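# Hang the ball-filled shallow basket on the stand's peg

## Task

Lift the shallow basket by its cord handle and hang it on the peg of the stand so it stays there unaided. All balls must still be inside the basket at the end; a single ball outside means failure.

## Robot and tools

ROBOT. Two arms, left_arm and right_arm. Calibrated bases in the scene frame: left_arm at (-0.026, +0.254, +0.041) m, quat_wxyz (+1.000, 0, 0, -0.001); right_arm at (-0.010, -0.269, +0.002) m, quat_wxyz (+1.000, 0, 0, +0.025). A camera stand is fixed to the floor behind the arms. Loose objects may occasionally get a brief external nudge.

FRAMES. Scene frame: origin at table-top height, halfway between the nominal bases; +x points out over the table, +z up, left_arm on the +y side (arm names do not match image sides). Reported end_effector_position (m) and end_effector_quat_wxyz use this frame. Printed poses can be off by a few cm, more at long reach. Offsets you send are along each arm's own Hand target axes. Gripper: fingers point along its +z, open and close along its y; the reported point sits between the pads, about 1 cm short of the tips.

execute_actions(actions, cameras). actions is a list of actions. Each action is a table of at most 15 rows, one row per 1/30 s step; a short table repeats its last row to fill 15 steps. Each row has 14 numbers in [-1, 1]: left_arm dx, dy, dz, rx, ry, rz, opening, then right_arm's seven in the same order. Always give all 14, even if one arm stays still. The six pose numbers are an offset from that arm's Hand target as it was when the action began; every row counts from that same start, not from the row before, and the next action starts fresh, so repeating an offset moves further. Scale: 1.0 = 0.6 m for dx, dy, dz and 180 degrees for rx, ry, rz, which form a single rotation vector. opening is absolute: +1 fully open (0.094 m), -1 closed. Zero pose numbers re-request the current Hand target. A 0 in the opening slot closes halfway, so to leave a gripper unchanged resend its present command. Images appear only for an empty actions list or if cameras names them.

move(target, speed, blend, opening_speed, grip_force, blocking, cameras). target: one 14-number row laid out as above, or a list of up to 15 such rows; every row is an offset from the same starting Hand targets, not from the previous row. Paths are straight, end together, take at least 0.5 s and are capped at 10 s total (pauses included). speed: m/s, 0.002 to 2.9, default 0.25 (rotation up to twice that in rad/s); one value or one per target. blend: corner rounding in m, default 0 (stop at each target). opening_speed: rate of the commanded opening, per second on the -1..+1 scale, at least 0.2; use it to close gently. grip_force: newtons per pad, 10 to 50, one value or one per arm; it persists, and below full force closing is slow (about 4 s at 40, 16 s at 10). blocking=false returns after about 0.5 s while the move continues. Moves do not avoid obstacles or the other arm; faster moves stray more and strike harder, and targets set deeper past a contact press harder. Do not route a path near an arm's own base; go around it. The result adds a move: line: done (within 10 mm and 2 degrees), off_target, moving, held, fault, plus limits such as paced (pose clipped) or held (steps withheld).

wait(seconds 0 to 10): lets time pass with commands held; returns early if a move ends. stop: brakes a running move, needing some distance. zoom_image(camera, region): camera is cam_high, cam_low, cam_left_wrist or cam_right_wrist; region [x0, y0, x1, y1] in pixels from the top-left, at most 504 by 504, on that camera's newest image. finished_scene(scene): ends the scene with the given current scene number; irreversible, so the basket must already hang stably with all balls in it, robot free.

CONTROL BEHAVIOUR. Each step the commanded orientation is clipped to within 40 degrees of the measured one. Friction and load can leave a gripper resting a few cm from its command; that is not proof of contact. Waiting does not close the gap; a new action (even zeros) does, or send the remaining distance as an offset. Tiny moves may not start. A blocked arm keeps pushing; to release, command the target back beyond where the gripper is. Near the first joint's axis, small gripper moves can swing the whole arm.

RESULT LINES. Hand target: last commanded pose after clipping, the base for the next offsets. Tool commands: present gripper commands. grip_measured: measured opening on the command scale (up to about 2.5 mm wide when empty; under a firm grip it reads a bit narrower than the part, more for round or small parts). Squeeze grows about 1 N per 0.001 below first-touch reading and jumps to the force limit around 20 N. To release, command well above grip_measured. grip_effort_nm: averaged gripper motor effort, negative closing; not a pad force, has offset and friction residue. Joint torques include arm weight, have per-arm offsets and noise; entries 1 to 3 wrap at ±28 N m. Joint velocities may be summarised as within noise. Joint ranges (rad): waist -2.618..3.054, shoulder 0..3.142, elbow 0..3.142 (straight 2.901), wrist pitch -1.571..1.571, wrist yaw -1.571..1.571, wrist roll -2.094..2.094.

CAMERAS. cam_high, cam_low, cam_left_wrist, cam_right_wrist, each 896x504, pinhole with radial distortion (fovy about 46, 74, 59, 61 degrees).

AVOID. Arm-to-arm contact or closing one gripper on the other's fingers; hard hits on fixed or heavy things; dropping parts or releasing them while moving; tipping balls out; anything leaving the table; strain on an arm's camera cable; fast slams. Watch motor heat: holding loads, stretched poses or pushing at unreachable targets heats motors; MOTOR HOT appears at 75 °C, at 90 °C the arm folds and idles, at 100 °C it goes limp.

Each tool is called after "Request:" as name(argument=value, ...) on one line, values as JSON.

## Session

Request:
execute_actions(actions=[])

Request:
zoom_image(camera="cam_high", region=[340, 200, 640, 420])

Scene clock: 0.00 s.
left_arm: end_effector_position=(+0.3677, +0.2233, +0.1646) grip_measured=+1.000 grip_effort_nm=n/a end_effector_quat_wxyz=(+0.621, +0.036, +0.783, +0.010) | right_arm: end_effector_position=(+0.3807, -0.2765, +0.1104) grip_measured=+1.000 grip_effort_nm=n/a end_effector_quat_wxyz=(+0.570, +0.057, +0.819, -0.027)
Joint positions: left_arm=[-0.117 1.486 0.327 0.928 -0.087 0.043 0.094] | right_arm=[0.001 1.436 0.379 0.697 0.157 0.081 0.094]
Joint velocities: within noise
Joint torques (N m): no reading
Motor temperatures (°C): left_arm=[24 29 40 30 27 26 28] | right_arm=[25 27 32 29 24 24 25]
Heat: left arm: 40 °C; right arm: 32 °C.
Hand target: left_arm +0.3677, +0.2234, +0.1639; +0.619, +0.036, +0.785, +0.011 | right_arm +0.3802, -0.2767, +0.1093; +0.567, +0.057, +0.821, -0.028
Tool commands: left_gripper/opening=+1.0 right_gripper/opening=+1.0

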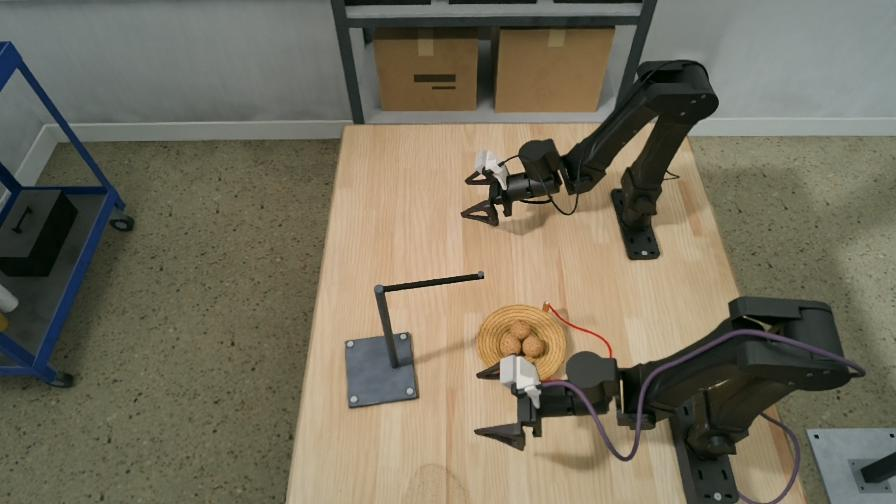

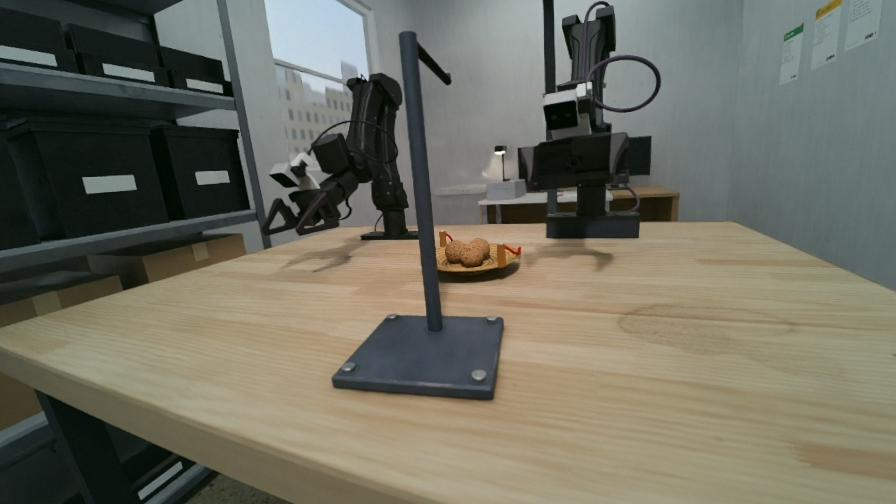

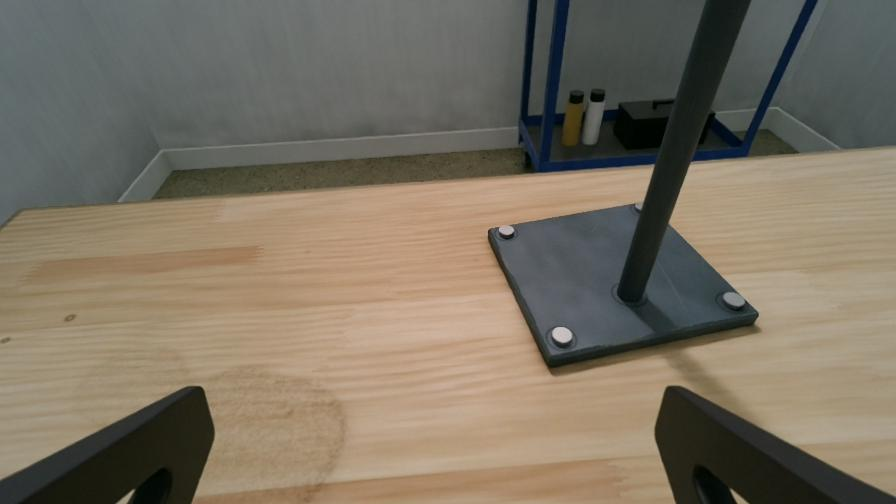

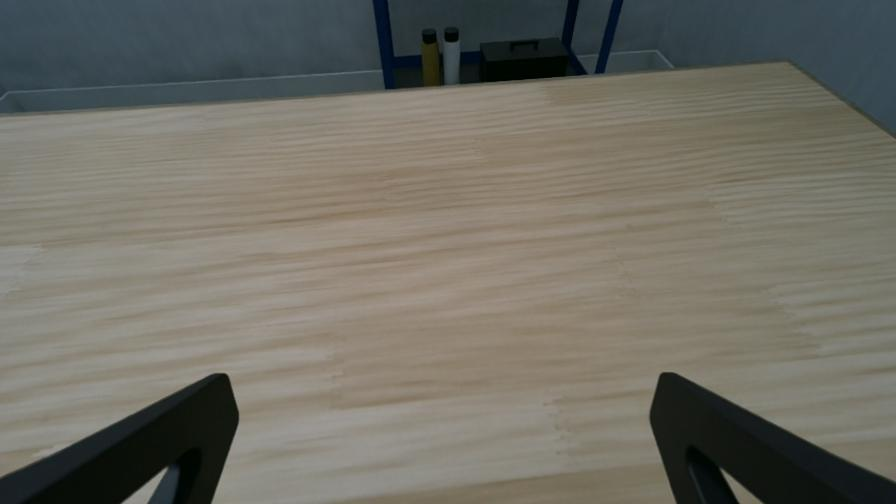

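Scaled by 1.680 from the camera's 896x504 image, which has a finer 1280x720 frame.

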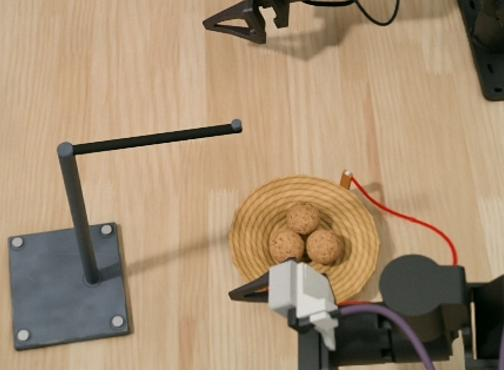

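Request:
move(target=[0.1,-0.2228,-0.375,0.426,0.2376,0.4335,0.0,0,0,0,0,0,0,1], speed=0.25, cameras=["cam_high","cam_left_wrist"])

Request:
zoom_image(camera="cam_high", region=[440, 260, 640, 420])

Scene clock: 33.77 s.
left_arm: end_effector_position=(+0.1299, +0.1024, +0.1466) grip_measured=+0.003 grip_effort_nm=-0.17 end_effector_quat_wxyz=(+0.056, +0.801, +0.592, -0.068) | right_arm: end_effector_position=(+0.3807, -0.2765, +0.1104) grip_measured=+1.000 grip_effort_nm=0.02 end_effector_quat_wxyz=(+0.570, +0.057, +0.819, -0.027)
Joint positions: left_arm=[-0.64 1.289 0.974 -1.187 0.162 1.221 0.047] | right_arm=[0.001 1.436 0.379 0.697 0.157 0.081 0.094]
Joint torques (N m): left_arm=[-0.5 -2.73 8.75 0.1 0.14 0.11] | right_arm=[0.09 -5.79 6.28 1.48 0.05 -0.02]
Heat: left arm: 42 °C; right arm: 34 °C.
Hand target: left_arm +0.1295, +0.1006, +0.1503; +0.051, +0.806, +0.585, -0.070 | right_arm +0.3802, -0.2767, +0.1093; +0.567, +0.057, +0.821, -0.028
Off the commanded pose: left_arm 0.004 m, 1 deg | right_arm 0.001 m, 0 deg.
move: done
Images, in order (width x height): cam_high 896x504, cam_left_wrist 896x504.

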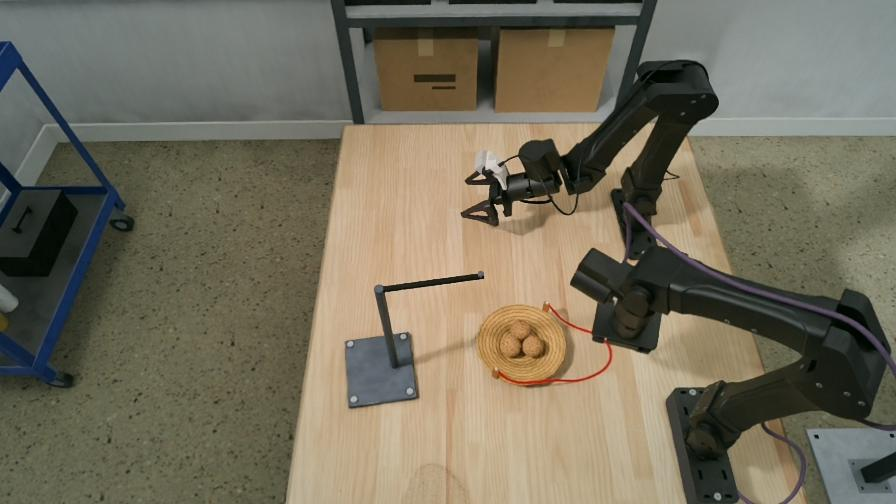

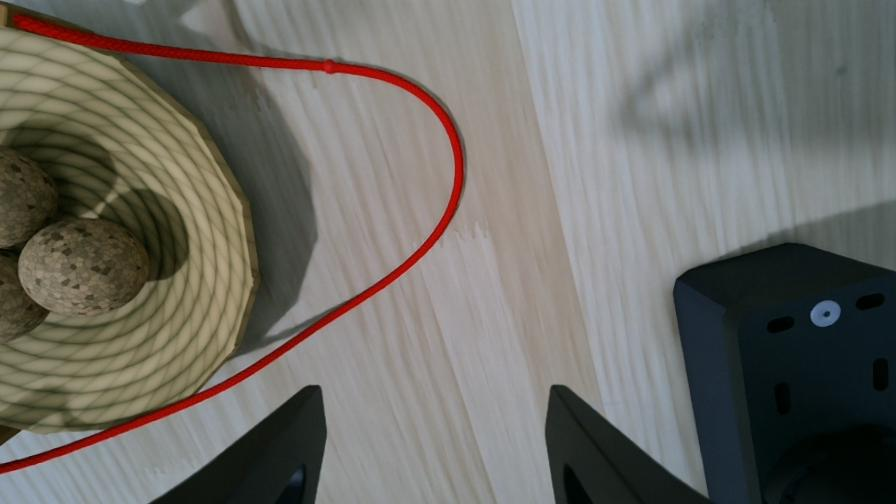

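Scaled by 2.520 from the camera's 896x504 image, which has a finer 1280x720 frame.

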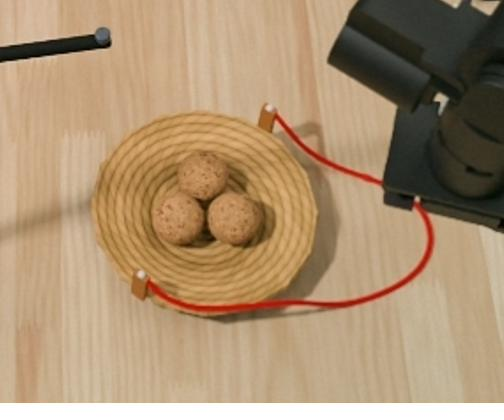

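Request:
move(target=[0.0592,0.0131,0.2062,0.0113,0,0.0657,0.0,0,0,0,0,0,0,1], speed=0.15, cameras=["cam_left_wrist"])

Scene clock: 92.87 s.
left_arm: end_effector_position=(+0.1440, +0.1098, +0.0283) grip_measured=+0.003 grip_effort_nm=-0.17 end_effector_quat_wxyz=(+0.047, +0.863, +0.499, -0.066) | right_arm: end_effector_position=(+0.3807, -0.2765, +0.1104) grip_measured=+1.000 grip_effort_nm=0.02 end_effector_quat_wxyz=(+0.570, +0.057, +0.819, -0.027)
Joint positions: left_arm=[-0.575 1.531 0.67 -0.685 0.161 1.513 0.047] | right_arm=[0.001 1.436 0.379 0.697 0.157 0.081 0.094]
Joint torques (N m): left_arm=[0.61 -3.6 4.45 0.41 0.23 0.08] | right_arm=[0.05 -5.76 6.32 1.47 0.05 -0.01]
Motor temperatures (°C): left_arm=[23 29 42 30 26 26 28] | right_arm=[25 28 34 34 24 24 25]
Heat: left arm: 42 °C; right arm: 34 °C.
Hand target: left_arm +0.1411, +0.1112, +0.0222; +0.043, +0.863, +0.498, -0.075 | right_arm +0.3802, -0.2767, +0.1093; +0.567, +0.057, +0.821, -0.028
Off the commanded pose: left_arm 0.007 m, 1 deg | right_arm 0.001 m, 0 deg.
move: done
Images, in order (width x height): cam_left_wrist 896x504.

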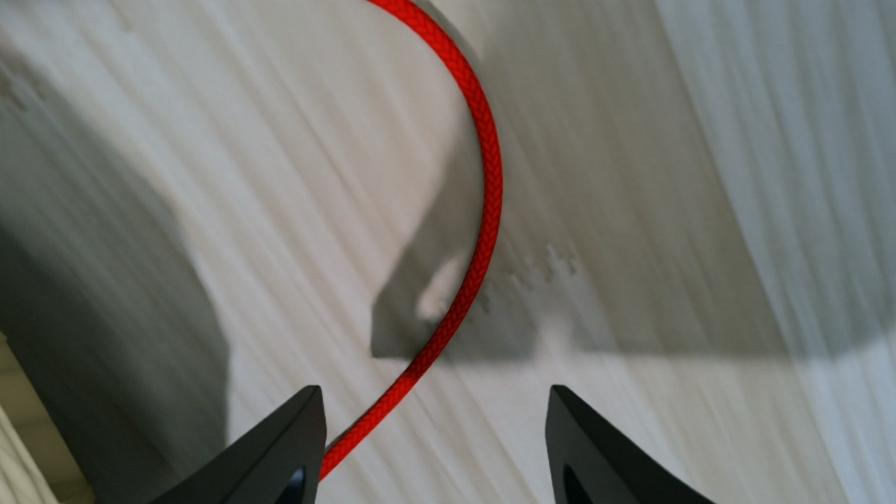

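Request:
move(target=[[-0.01,-0.0083,0.0262,0,0,0,0.0,0,0,0,0,0,0,1],[-0.01,-0.0083,0.0262,0,0,0,-0.6,0,0,0,0,0,0,1]], speed=0.05, opening_speed=0.6, cameras=["cam_left_wrist"])

Scene clock: 110.53 s.
left_arm: end_effector_position=(+0.1383, +0.1065, +0.0138) grip_measured=-0.597 grip_effort_nm=-0.17 end_effector_quat_wxyz=(+0.049, +0.863, +0.498, -0.066) | right_arm: end_effector_position=(+0.3807, -0.2765, +0.1104) grip_measured=+1.000 grip_effort_nm=0.02 end_effector_quat_wxyz=(+0.570, +0.057, +0.819, -0.027)
Joint positions: left_arm=[-0.602 1.559 0.624 -0.603 0.161 1.489 0.019] | right_arm=[0.001 1.436 0.379 0.697 0.157 0.081 0.094]
Joint torques (N m): left_arm=[-0.49 -3.75 4.04 0.44 0.23 -0.06] | right_arm=[0.05 -5.76 6.35 1.48 0.04 -0.03]
Heat: left arm: 41 °C; right arm: 34 °C.
Hand target: left_arm +0.1325, +0.1063, +0.0078; +0.043, +0.863, +0.498, -0.074 | right_arm +0.3802, -0.2767, +0.1093; +0.567, +0.057, +0.821, -0.028
Off the commanded pose: left_arm 0.008 m, 1 deg | right_arm 0.001 m, 0 deg.
move: done
Images, in order (width x height): cam_left_wrist 896x504.

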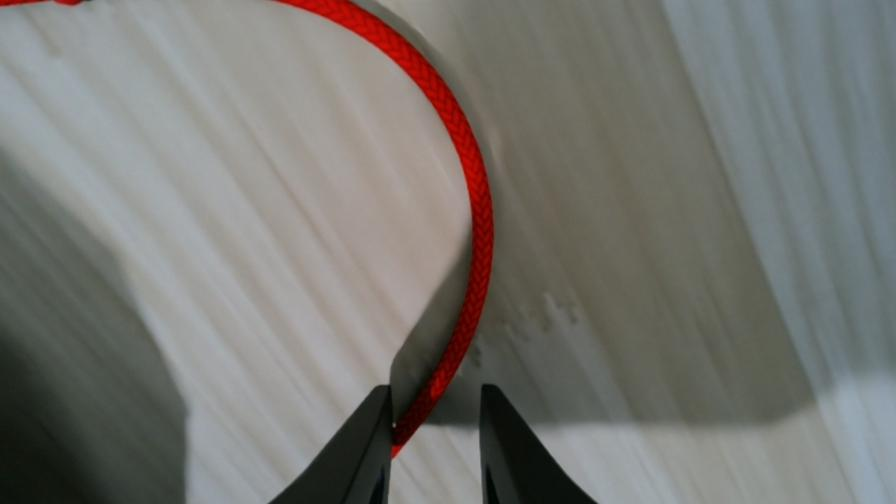

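Request:
move(target=[[-0.0133,0,0.0,0.0076,0,0.0438,-0.6,0,0,0,0,0,0,1],[-0.0133,0,0.0,0.0076,0,0.0438,-1,0,0,0,0,0,0,1]], speed=0.05, opening_speed=0.6, cameras=["cam_left_wrist"])

Scene clock: 133.37 s.
left_arm: end_effector_position=(+0.1326, +0.1018, +0.0114) grip_measured=-0.969 grip_effort_nm=-0.98 end_effector_quat_wxyz=(+0.045, +0.892, +0.444, -0.066) | right_arm: end_effector_position=(+0.3807, -0.2765, +0.1104) grip_measured=+1.000 grip_effort_nm=0.02 end_effector_quat_wxyz=(+0.570, +0.057, +0.819, -0.027)
Joint positions: left_arm=[-0.637 1.574 0.627 -0.603 0.158 1.577 0.001] | right_arm=[0.001 1.436 0.379 0.697 0.157 0.081 0.094]
Joint torques (N m): left_arm=[-0.58 -3.37 5.91 0.13 0.26 0.1] | right_arm=[0.08 -5.76 6.34 1.48 0.05 -0.02]
Heat: left arm: 41 °C; right arm: 34 °C.
Hand target: left_arm +0.1285, +0.0995, +0.0091; +0.038, +0.896, +0.436, -0.077 | right_arm +0.3802, -0.2767, +0.1093; +0.567, +0.057, +0.821, -0.028
Off the commanded pose: left_arm 0.005 m, 2 deg | right_arm 0.001 m, 0 deg.
move: done
Images, in order (width x height): cam_left_wrist 896x504.

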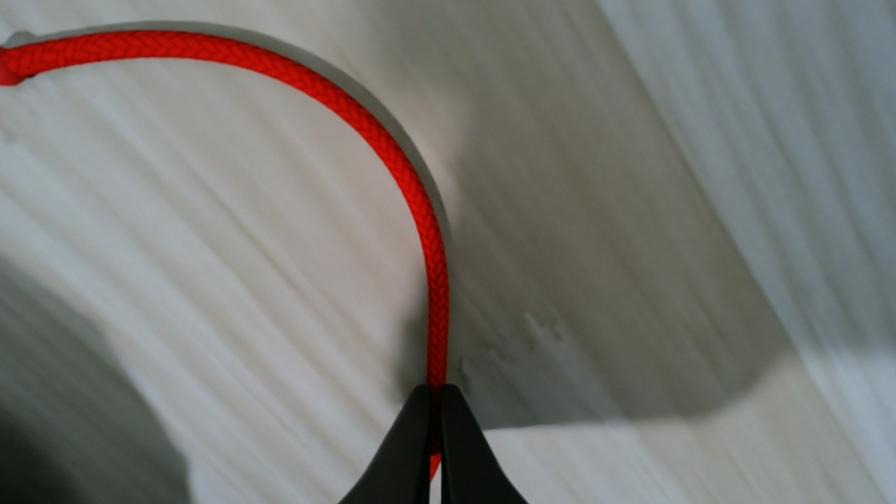

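Request:
move(target=[0.0452,0.263,-0.3308,-0.0546,-0.1653,-0.1178,-1,0,0,0,0,0,0,1], speed=0.13, cameras=["cam_high","cam_low","cam_left_wrist"])

Scene clock: 161.33 s.
left_arm: end_effector_position=(+0.2888, +0.0524, +0.2011) grip_measured=-0.974 grip_effort_nm=-1.06 end_effector_quat_wxyz=(+0.212, +0.754, +0.568, -0.253) | right_arm: end_effector_position=(+0.3807, -0.2765, +0.1104) grip_measured=+1.000 grip_effort_nm=0.02 end_effector_quat_wxyz=(+0.570, +0.057, +0.819, -0.027)
Joint positions: left_arm=[-0.264 1.869 1.631 -1.302 0.673 1.572 0.001] | right_arm=[0.001 1.436 0.379 0.697 0.157 0.081 0.094]
Joint torques (N m): left_arm=[0.46 -7.54 8.58 0.01 0.66 -0.04] | right_arm=[0.03 -5.75 6.31 1.48 0.04 -0.02]
Heat: left arm: 42 °C; right arm: 35 °C.
Hand target: left_arm +0.2903, +0.0502, +0.2002; +0.209, +0.745, +0.572, -0.272 | right_arm +0.3802, -0.2767, +0.1093; +0.567, +0.057, +0.821, -0.028
Off the commanded pose: left_arm 0.003 m, 2 deg | right_arm 0.001 m, 0 deg.
move: done
Images, in order (width x height): cam_high 896x504, cam_low 896x504, cam_left_wrist 896x504.

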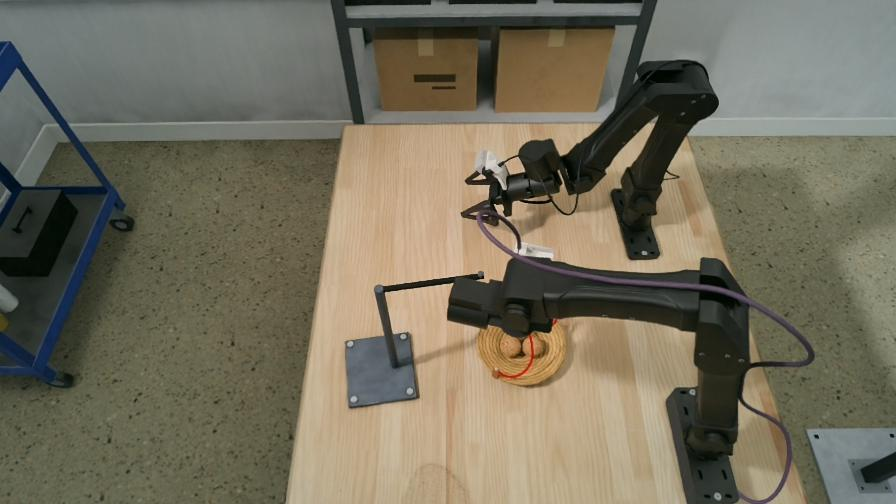

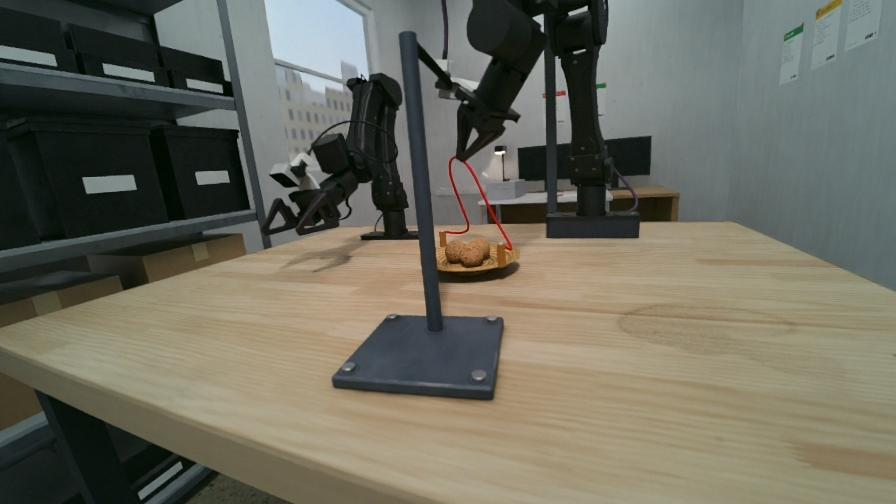

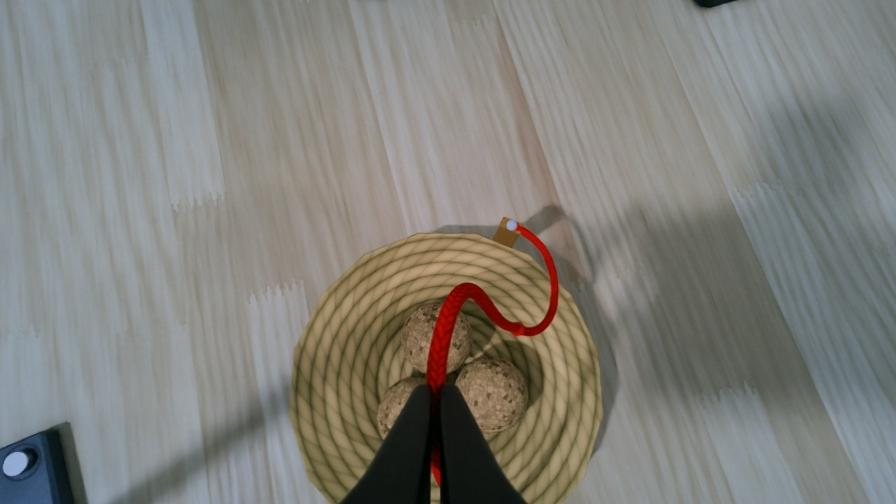

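Request:
move(target=[-0.058,-0.004,-0.0995,-0.1495,-0.1074,-0.1254,-1,0,0,0,0,0,0,1], speed=0.1, cameras=["cam_high","cam_low","cam_left_wrist"])

Request:
zoom_image(camera="cam_low", region=[370, 30, 550, 300])

Scene clock: 177.90 s.
left_arm: end_effector_position=(+0.2935, +0.0604, +0.2627) grip_measured=-0.974 grip_effort_nm=-1.06 end_effector_quat_wxyz=(+0.398, +0.498, +0.715, -0.288) | right_arm: end_effector_position=(+0.3807, -0.2765, +0.1104) grip_measured=+1.000 grip_effort_nm=0.02 end_effector_quat_wxyz=(+0.570, +0.057, +0.819, -0.027)
Joint positions: left_arm=[-0.176 1.404 1.127 -0.61 0.841 0.722 0.001] | right_arm=[0.001 1.436 0.379 0.697 0.157 0.081 0.094]
Joint torques (N m): left_arm=[0.55 -8.83 6.16 1.52 0.46 -0.04] | right_arm=[0.08 -5.79 6.32 1.48 0.04 -0.02]
Heat: left arm: 42 °C; right arm: 35 °C.
Hand target: left_arm +0.2909, +0.0621, +0.2682; +0.410, +0.497, +0.709, -0.287 | right_arm +0.3802, -0.2767, +0.1093; +0.567, +0.057, +0.821, -0.028
Off the commanded pose: left_arm 0.006 m, 1 deg | right_arm 0.001 m, 0 deg.
move: done
Images, in order (width x height): cam_high 896x504, cam_low 896x504, cam_left_wrist 896x504.

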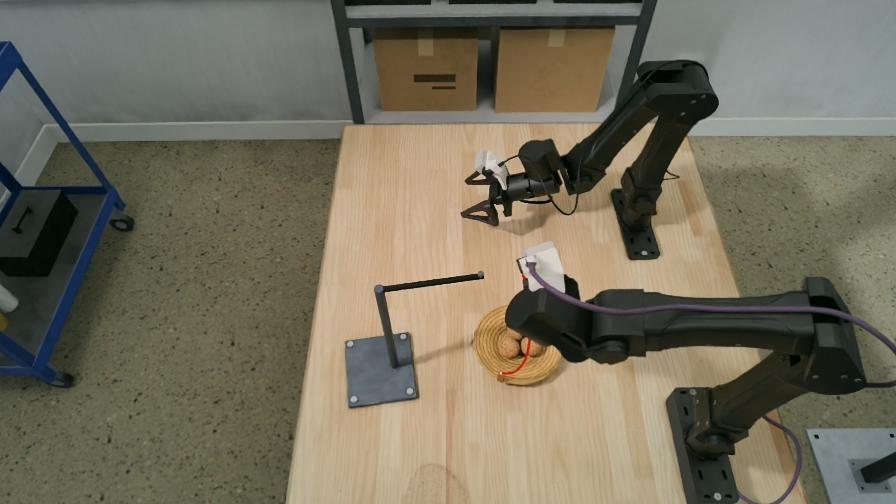

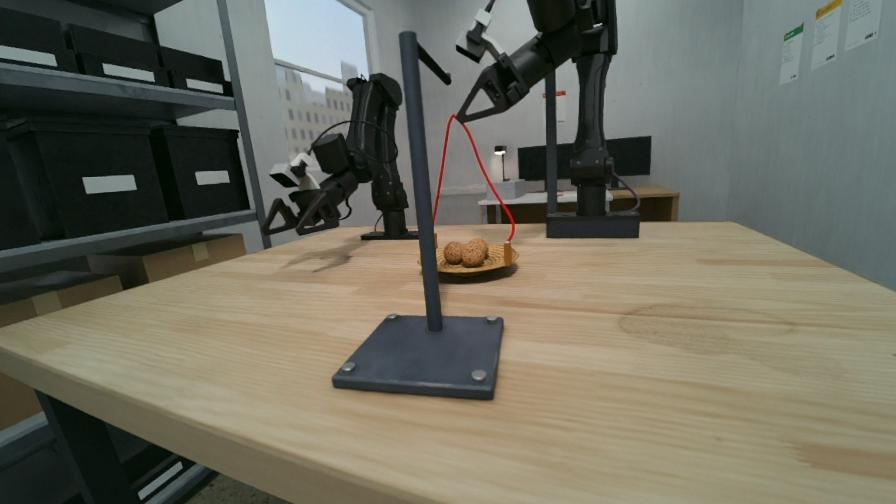

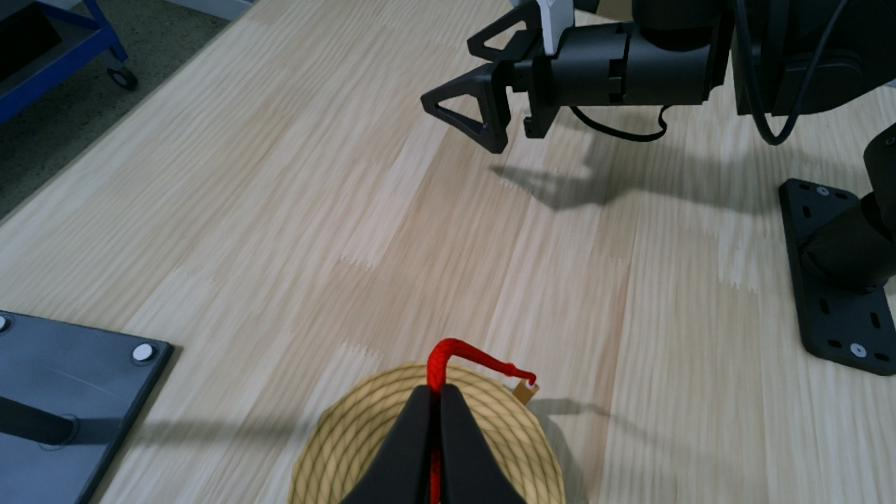

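Scaled by 1.867 from the camera's 896x504 image, which has a finer 1280x720 frame.

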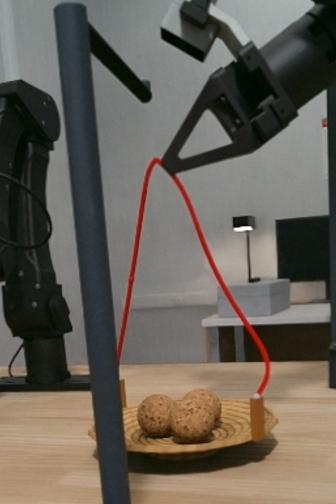

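Request:
move(target=[-0.0722,0.0,-0.0417,0,0,0,-1,0,0,0,0,0,0,1], speed=0.05, cameras=["cam_low","cam_left_wrist"])

Request:
zoom_image(camera="cam_low", region=[370, 30, 550, 300])

Scene clock: 189.70 s.
left_arm: end_effector_position=(+0.2915, +0.0626, +0.2992) grip_measured=-0.974 grip_effort_nm=-1.06 end_effector_quat_wxyz=(+0.391, +0.494, +0.722, -0.285) | right_arm: end_effector_position=(+0.3807, -0.2765, +0.1104) grip_measured=+1.000 grip_effort_nm=0.02 end_effector_quat_wxyz=(+0.570, +0.057, +0.819, -0.027)
Joint positions: left_arm=[-0.176 1.404 1.284 -0.781 0.827 0.718 0.001] | right_arm=[0.001 1.436 0.379 0.697 0.157 0.081 0.094]
Joint torques (N m): left_arm=[0.55 -7.64 10.32 1.24 0.59 -0.01] | right_arm=[0.03 -5.76 6.32 1.47 0.05 -0.01]
Heat: left arm: 43 °C; right arm: 35 °C.
Hand target: left_arm +0.2909, +0.0622, +0.3183; +0.410, +0.497, +0.709, -0.287 | right_arm +0.3802, -0.2767, +0.1093; +0.567, +0.057, +0.821, -0.028
Off the commanded pose: left_arm 0.019 m, 3 deg | right_arm 0.001 m, 0 deg.
move: off_target (left_arm)
Images, in order (width x height): cam_low 896x504, cam_left_wrist 896x504.

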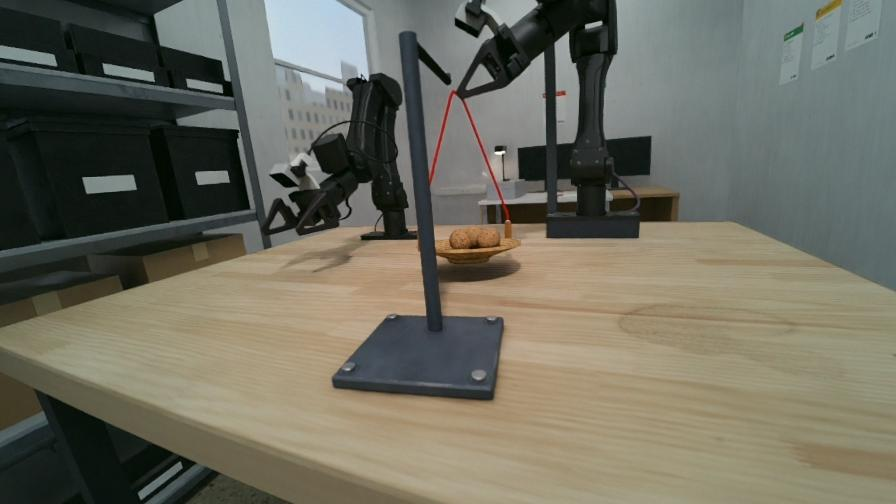

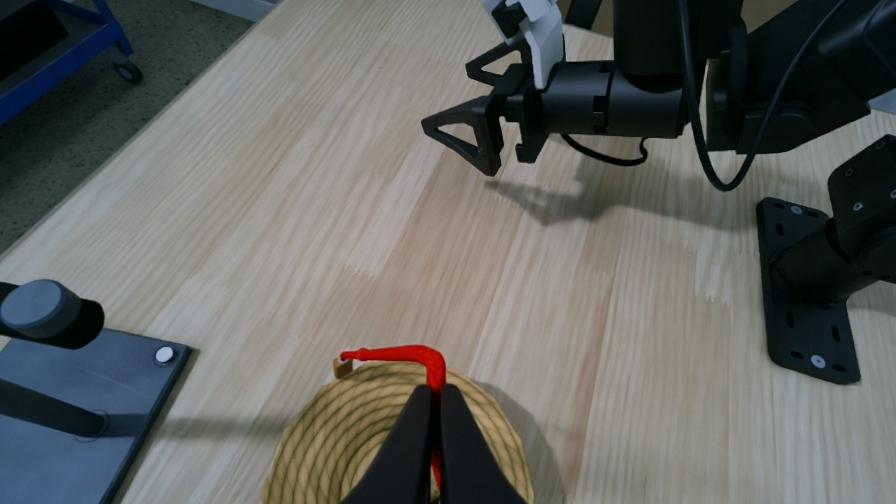

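Scaled by 1.867 from the camera's 896x504 image, which has a finer 1280x720 frame.

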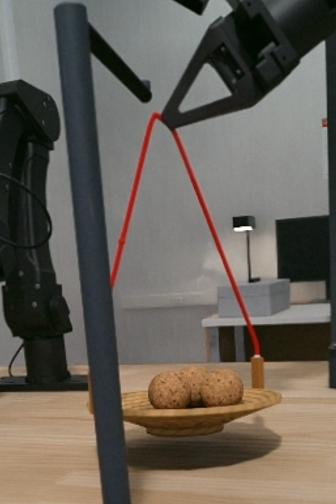

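Request:
move(target=[-0.1047,0.0045,-0.0688,0,0,0,-1,0,0,0,0,0,0,1], speed=0.07, cameras=["cam_low","cam_high","cam_left_wrist"])

Request:
zoom_image(camera="cam_high", region=[360, 200, 600, 400])

Scene clock: 214.90 s.
left_arm: end_effector_position=(+0.2913, +0.0691, +0.3837) grip_measured=-0.974 grip_effort_nm=-1.05 end_effector_quat_wxyz=(+0.401, +0.491, +0.721, -0.277) | right_arm: end_effector_position=(+0.3807, -0.2765, +0.1104) grip_measured=+1.000 grip_effort_nm=0.02 end_effector_quat_wxyz=(+0.570, +0.057, +0.819, -0.027)
Joint positions: left_arm=[-0.158 1.47 1.684 -1.097 0.827 0.725 0.001] | right_arm=[0.001 1.436 0.379 0.697 0.157 0.081 0.094]
Joint torques (N m): left_arm=[0.62 -4.93 9.62 1.23 0.71 0.11] | right_arm=[0.08 -5.75 6.34 1.47 0.06 0]
Heat: left arm: 45 °C; right arm: 35 °C.
Hand target: left_arm +0.2920, +0.0672, +0.3933; +0.410, +0.497, +0.709, -0.287 | right_arm +0.3802, -0.2767, +0.1093; +0.567, +0.057, +0.821, -0.028
Off the commanded pose: left_arm 0.010 m, 2 deg | right_arm 0.001 m, 0 deg.
move: done
Images, in order (width x height): cam_high 896x504, cam_low 896x504, cam_left_wrist 896x504.

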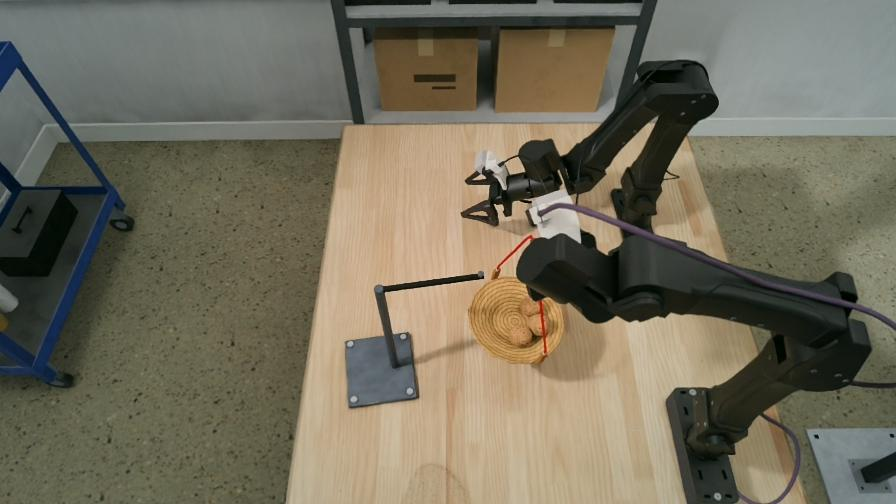

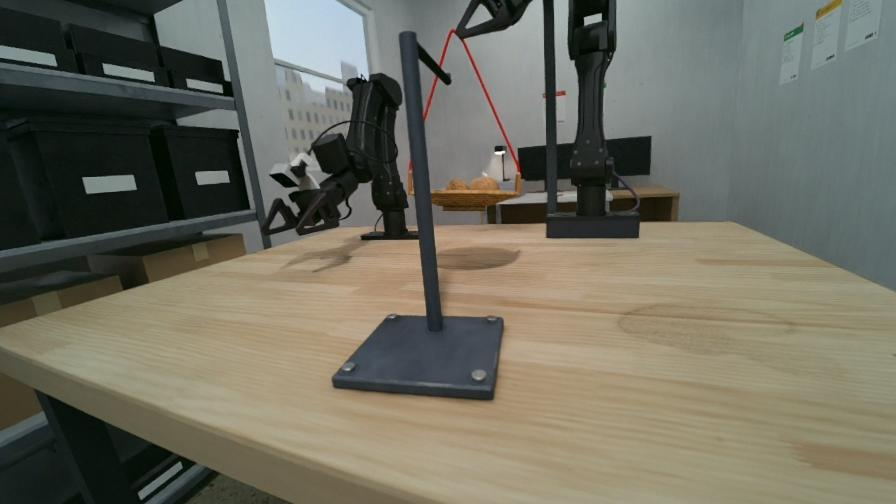

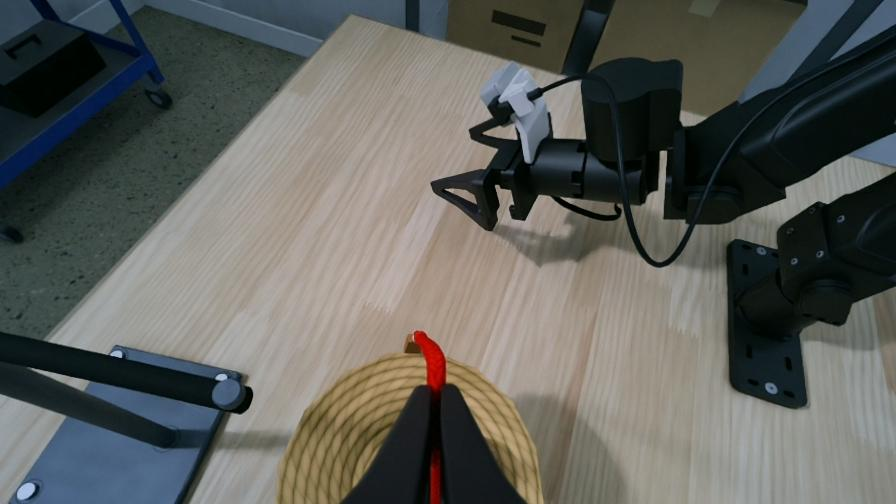

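Scaled by 2.100 from the camera's 896x504 image, which has a finer 1280x720 frame.

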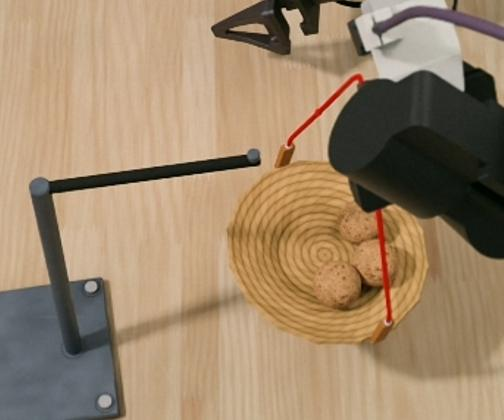

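Request:
wait(seconds=0.5, cameras=["cam_low","cam_high","cam_left_wrist"])

Request:
zoom_image(camera="cam_high", region=[440, 220, 580, 380])

Request:
zoom_image(camera="cam_low", region=[370, 30, 550, 300])

Scene clock: 224.13 s.
left_arm: end_effector_position=(+0.2912, +0.0691, +0.3837) grip_measured=-0.974 grip_effort_nm=-1.06 end_effector_quat_wxyz=(+0.401, +0.491, +0.722, -0.277) | right_arm: end_effector_position=(+0.3807, -0.2765, +0.1104) grip_measured=+1.000 grip_effort_nm=0.02 end_effector_quat_wxyz=(+0.570, +0.057, +0.819, -0.027)
Joint positions: left_arm=[-0.158 1.47 1.684 -1.098 0.827 0.725 0.001] | right_arm=[0.001 1.436 0.379 0.697 0.157 0.081 0.094]
Joint torques (N m): left_arm=[0.62 -4.93 9.61 1.25 0.7 0.11] | right_arm=[0.05 -5.78 6.31 1.47 0.04 -0.02]
Heat: left arm: 46 °C; right arm: 35 °C.
Hand target: left_arm +0.2920, +0.0672, +0.3933; +0.410, +0.497, +0.709, -0.287 | right_arm +0.3802, -0.2767, +0.1093; +0.567, +0.057, +0.821, -0.028
Tool commands: left_gripper/opening=-1.0 right_gripper/opening=+1.0
Off the commanded pose: left_arm 0.010 m, 2 deg | right_arm 0.001 m, 0 deg.
wait: 0.50 s; at rest from the start
Images, in order (width x height): cam_high 896x504, cam_low 896x504, cam_left_wrist 896x504.

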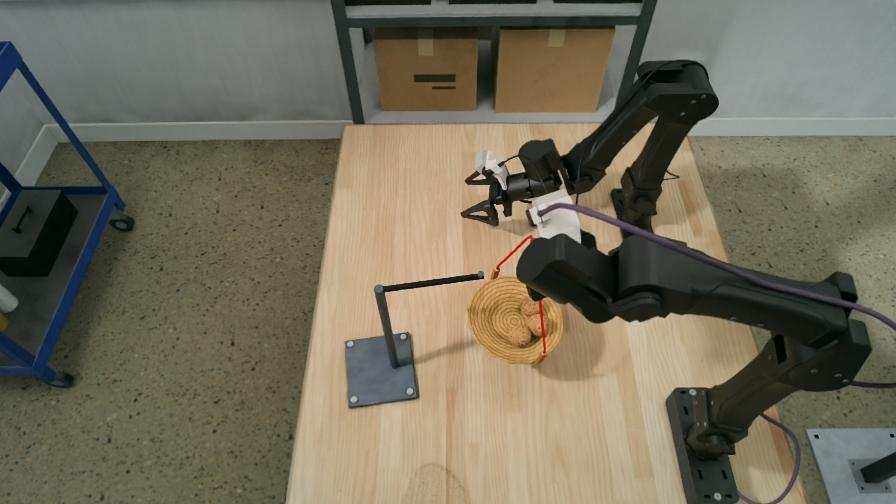

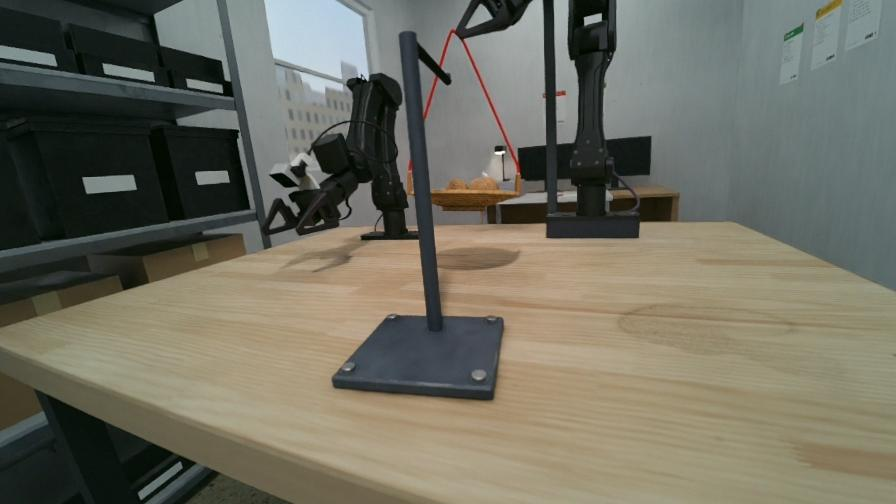

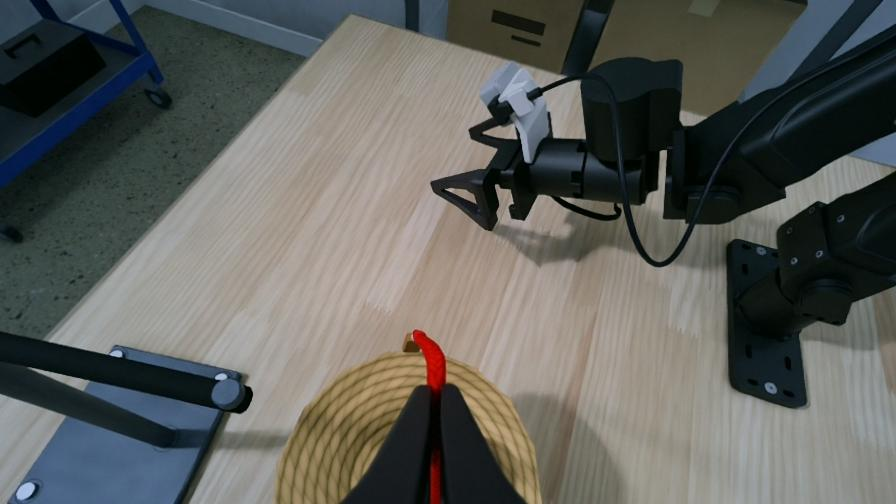

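Scaled by 3.150 from the camera's 896x504 image, which has a finer 1280x720 frame.

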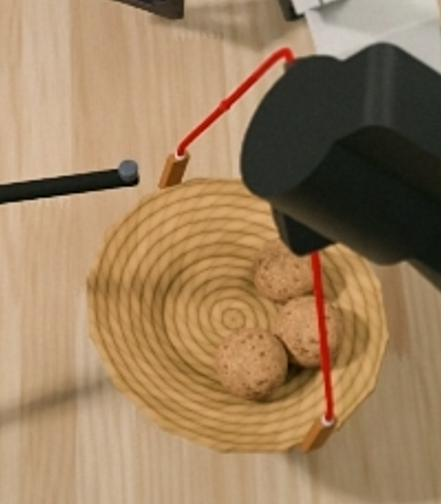

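Scaled by 1.867 from the camera's 896x504 image, which has a finer 1280x720 frame.

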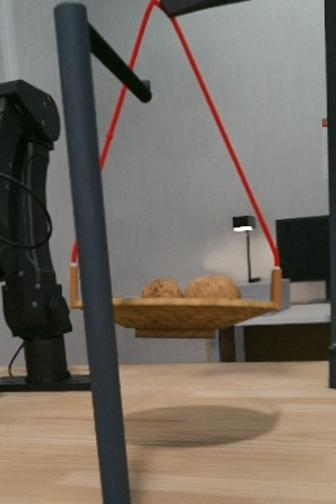

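Request:
move(target=[-0.0178,0.192,0.0307,0,0,0,-1,0,0,0,0,0,0,1], speed=0.03, cameras=["cam_low","cam_high","cam_left_wrist"])

Request:
zoom_image(camera="cam_high", region=[360, 220, 560, 400])

Request:
zoom_image(camera="cam_low", region=[370, 0, 550, 270])

Scene clock: 271.40 s.
left_arm: end_effector_position=(+0.4055, +0.0882, +0.3906) grip_measured=-0.974 grip_effort_nm=-1.06 end_effector_quat_wxyz=(+0.407, +0.493, +0.720, -0.272) | right_arm: end_effector_position=(+0.3807, -0.2765, +0.1104) grip_measured=+1.000 grip_effort_nm=0.02 end_effector_quat_wxyz=(+0.570, +0.057, +0.819, -0.027)
Joint positions: left_arm=[-0.061 1.978 2.328 -1.308 0.88 0.843 0.001] | right_arm=[0.001 1.436 0.379 0.697 0.157 0.081 0.094]
Joint torques (N m): left_arm=[0.59 -8.79 8.95 1.08 0.8 0.12] | right_arm=[0.08 -5.81 6.34 1.47 0.03 -0.01]
Motor temperatures (°C): left_arm=[23 30 48 31 27 26 30] | right_arm=[24 28 34 36 23 24 25]
Heat: left arm: 48 °C; right arm: 36 °C.
Hand target: left_arm +0.4075, +0.0866, +0.3933; +0.410, +0.497, +0.709, -0.287 | right_arm +0.3802, -0.2767, +0.1093; +0.567, +0.057, +0.821, -0.028
Off the commanded pose: left_arm 0.004 m, 2 deg | right_arm 0.001 m, 0 deg.
move: done
Images, in order (width x height): cam_high 896x504, cam_low 896x504, cam_left_wrist 896x504.

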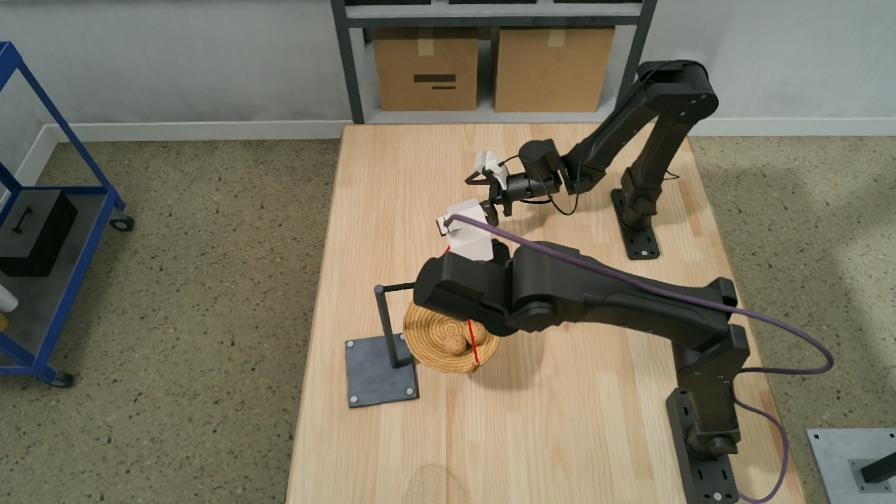

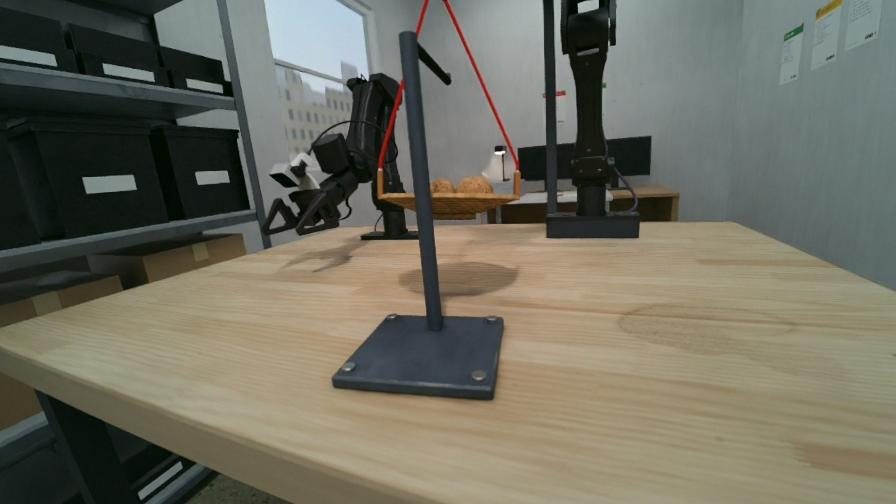

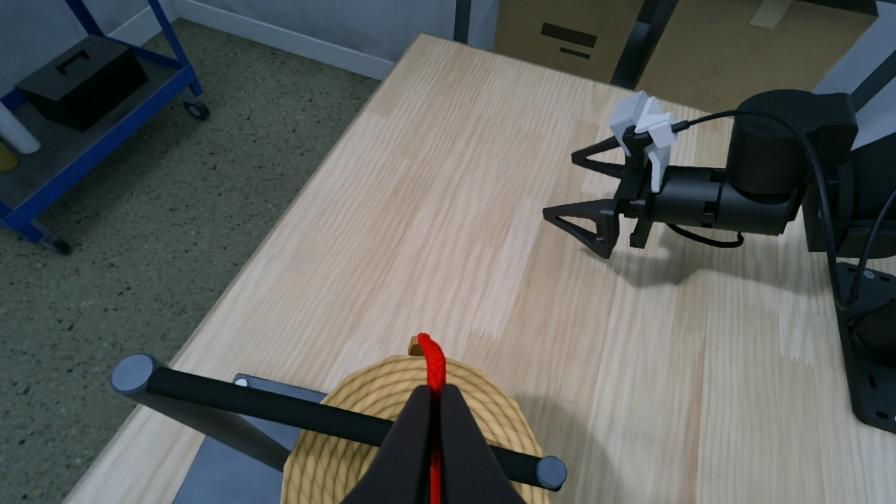

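Scaled by 2.520 from the camera's 896x504 image, which has a finer 1280x720 frame.

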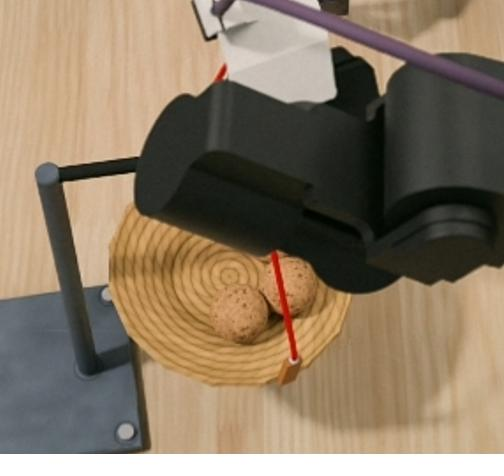

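Scaled by 1.867 from the camera's 896x504 image, which has a finer 1280x720 frame.

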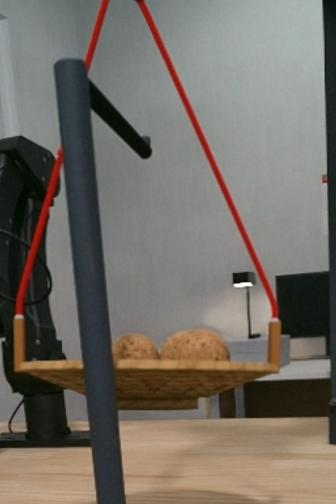

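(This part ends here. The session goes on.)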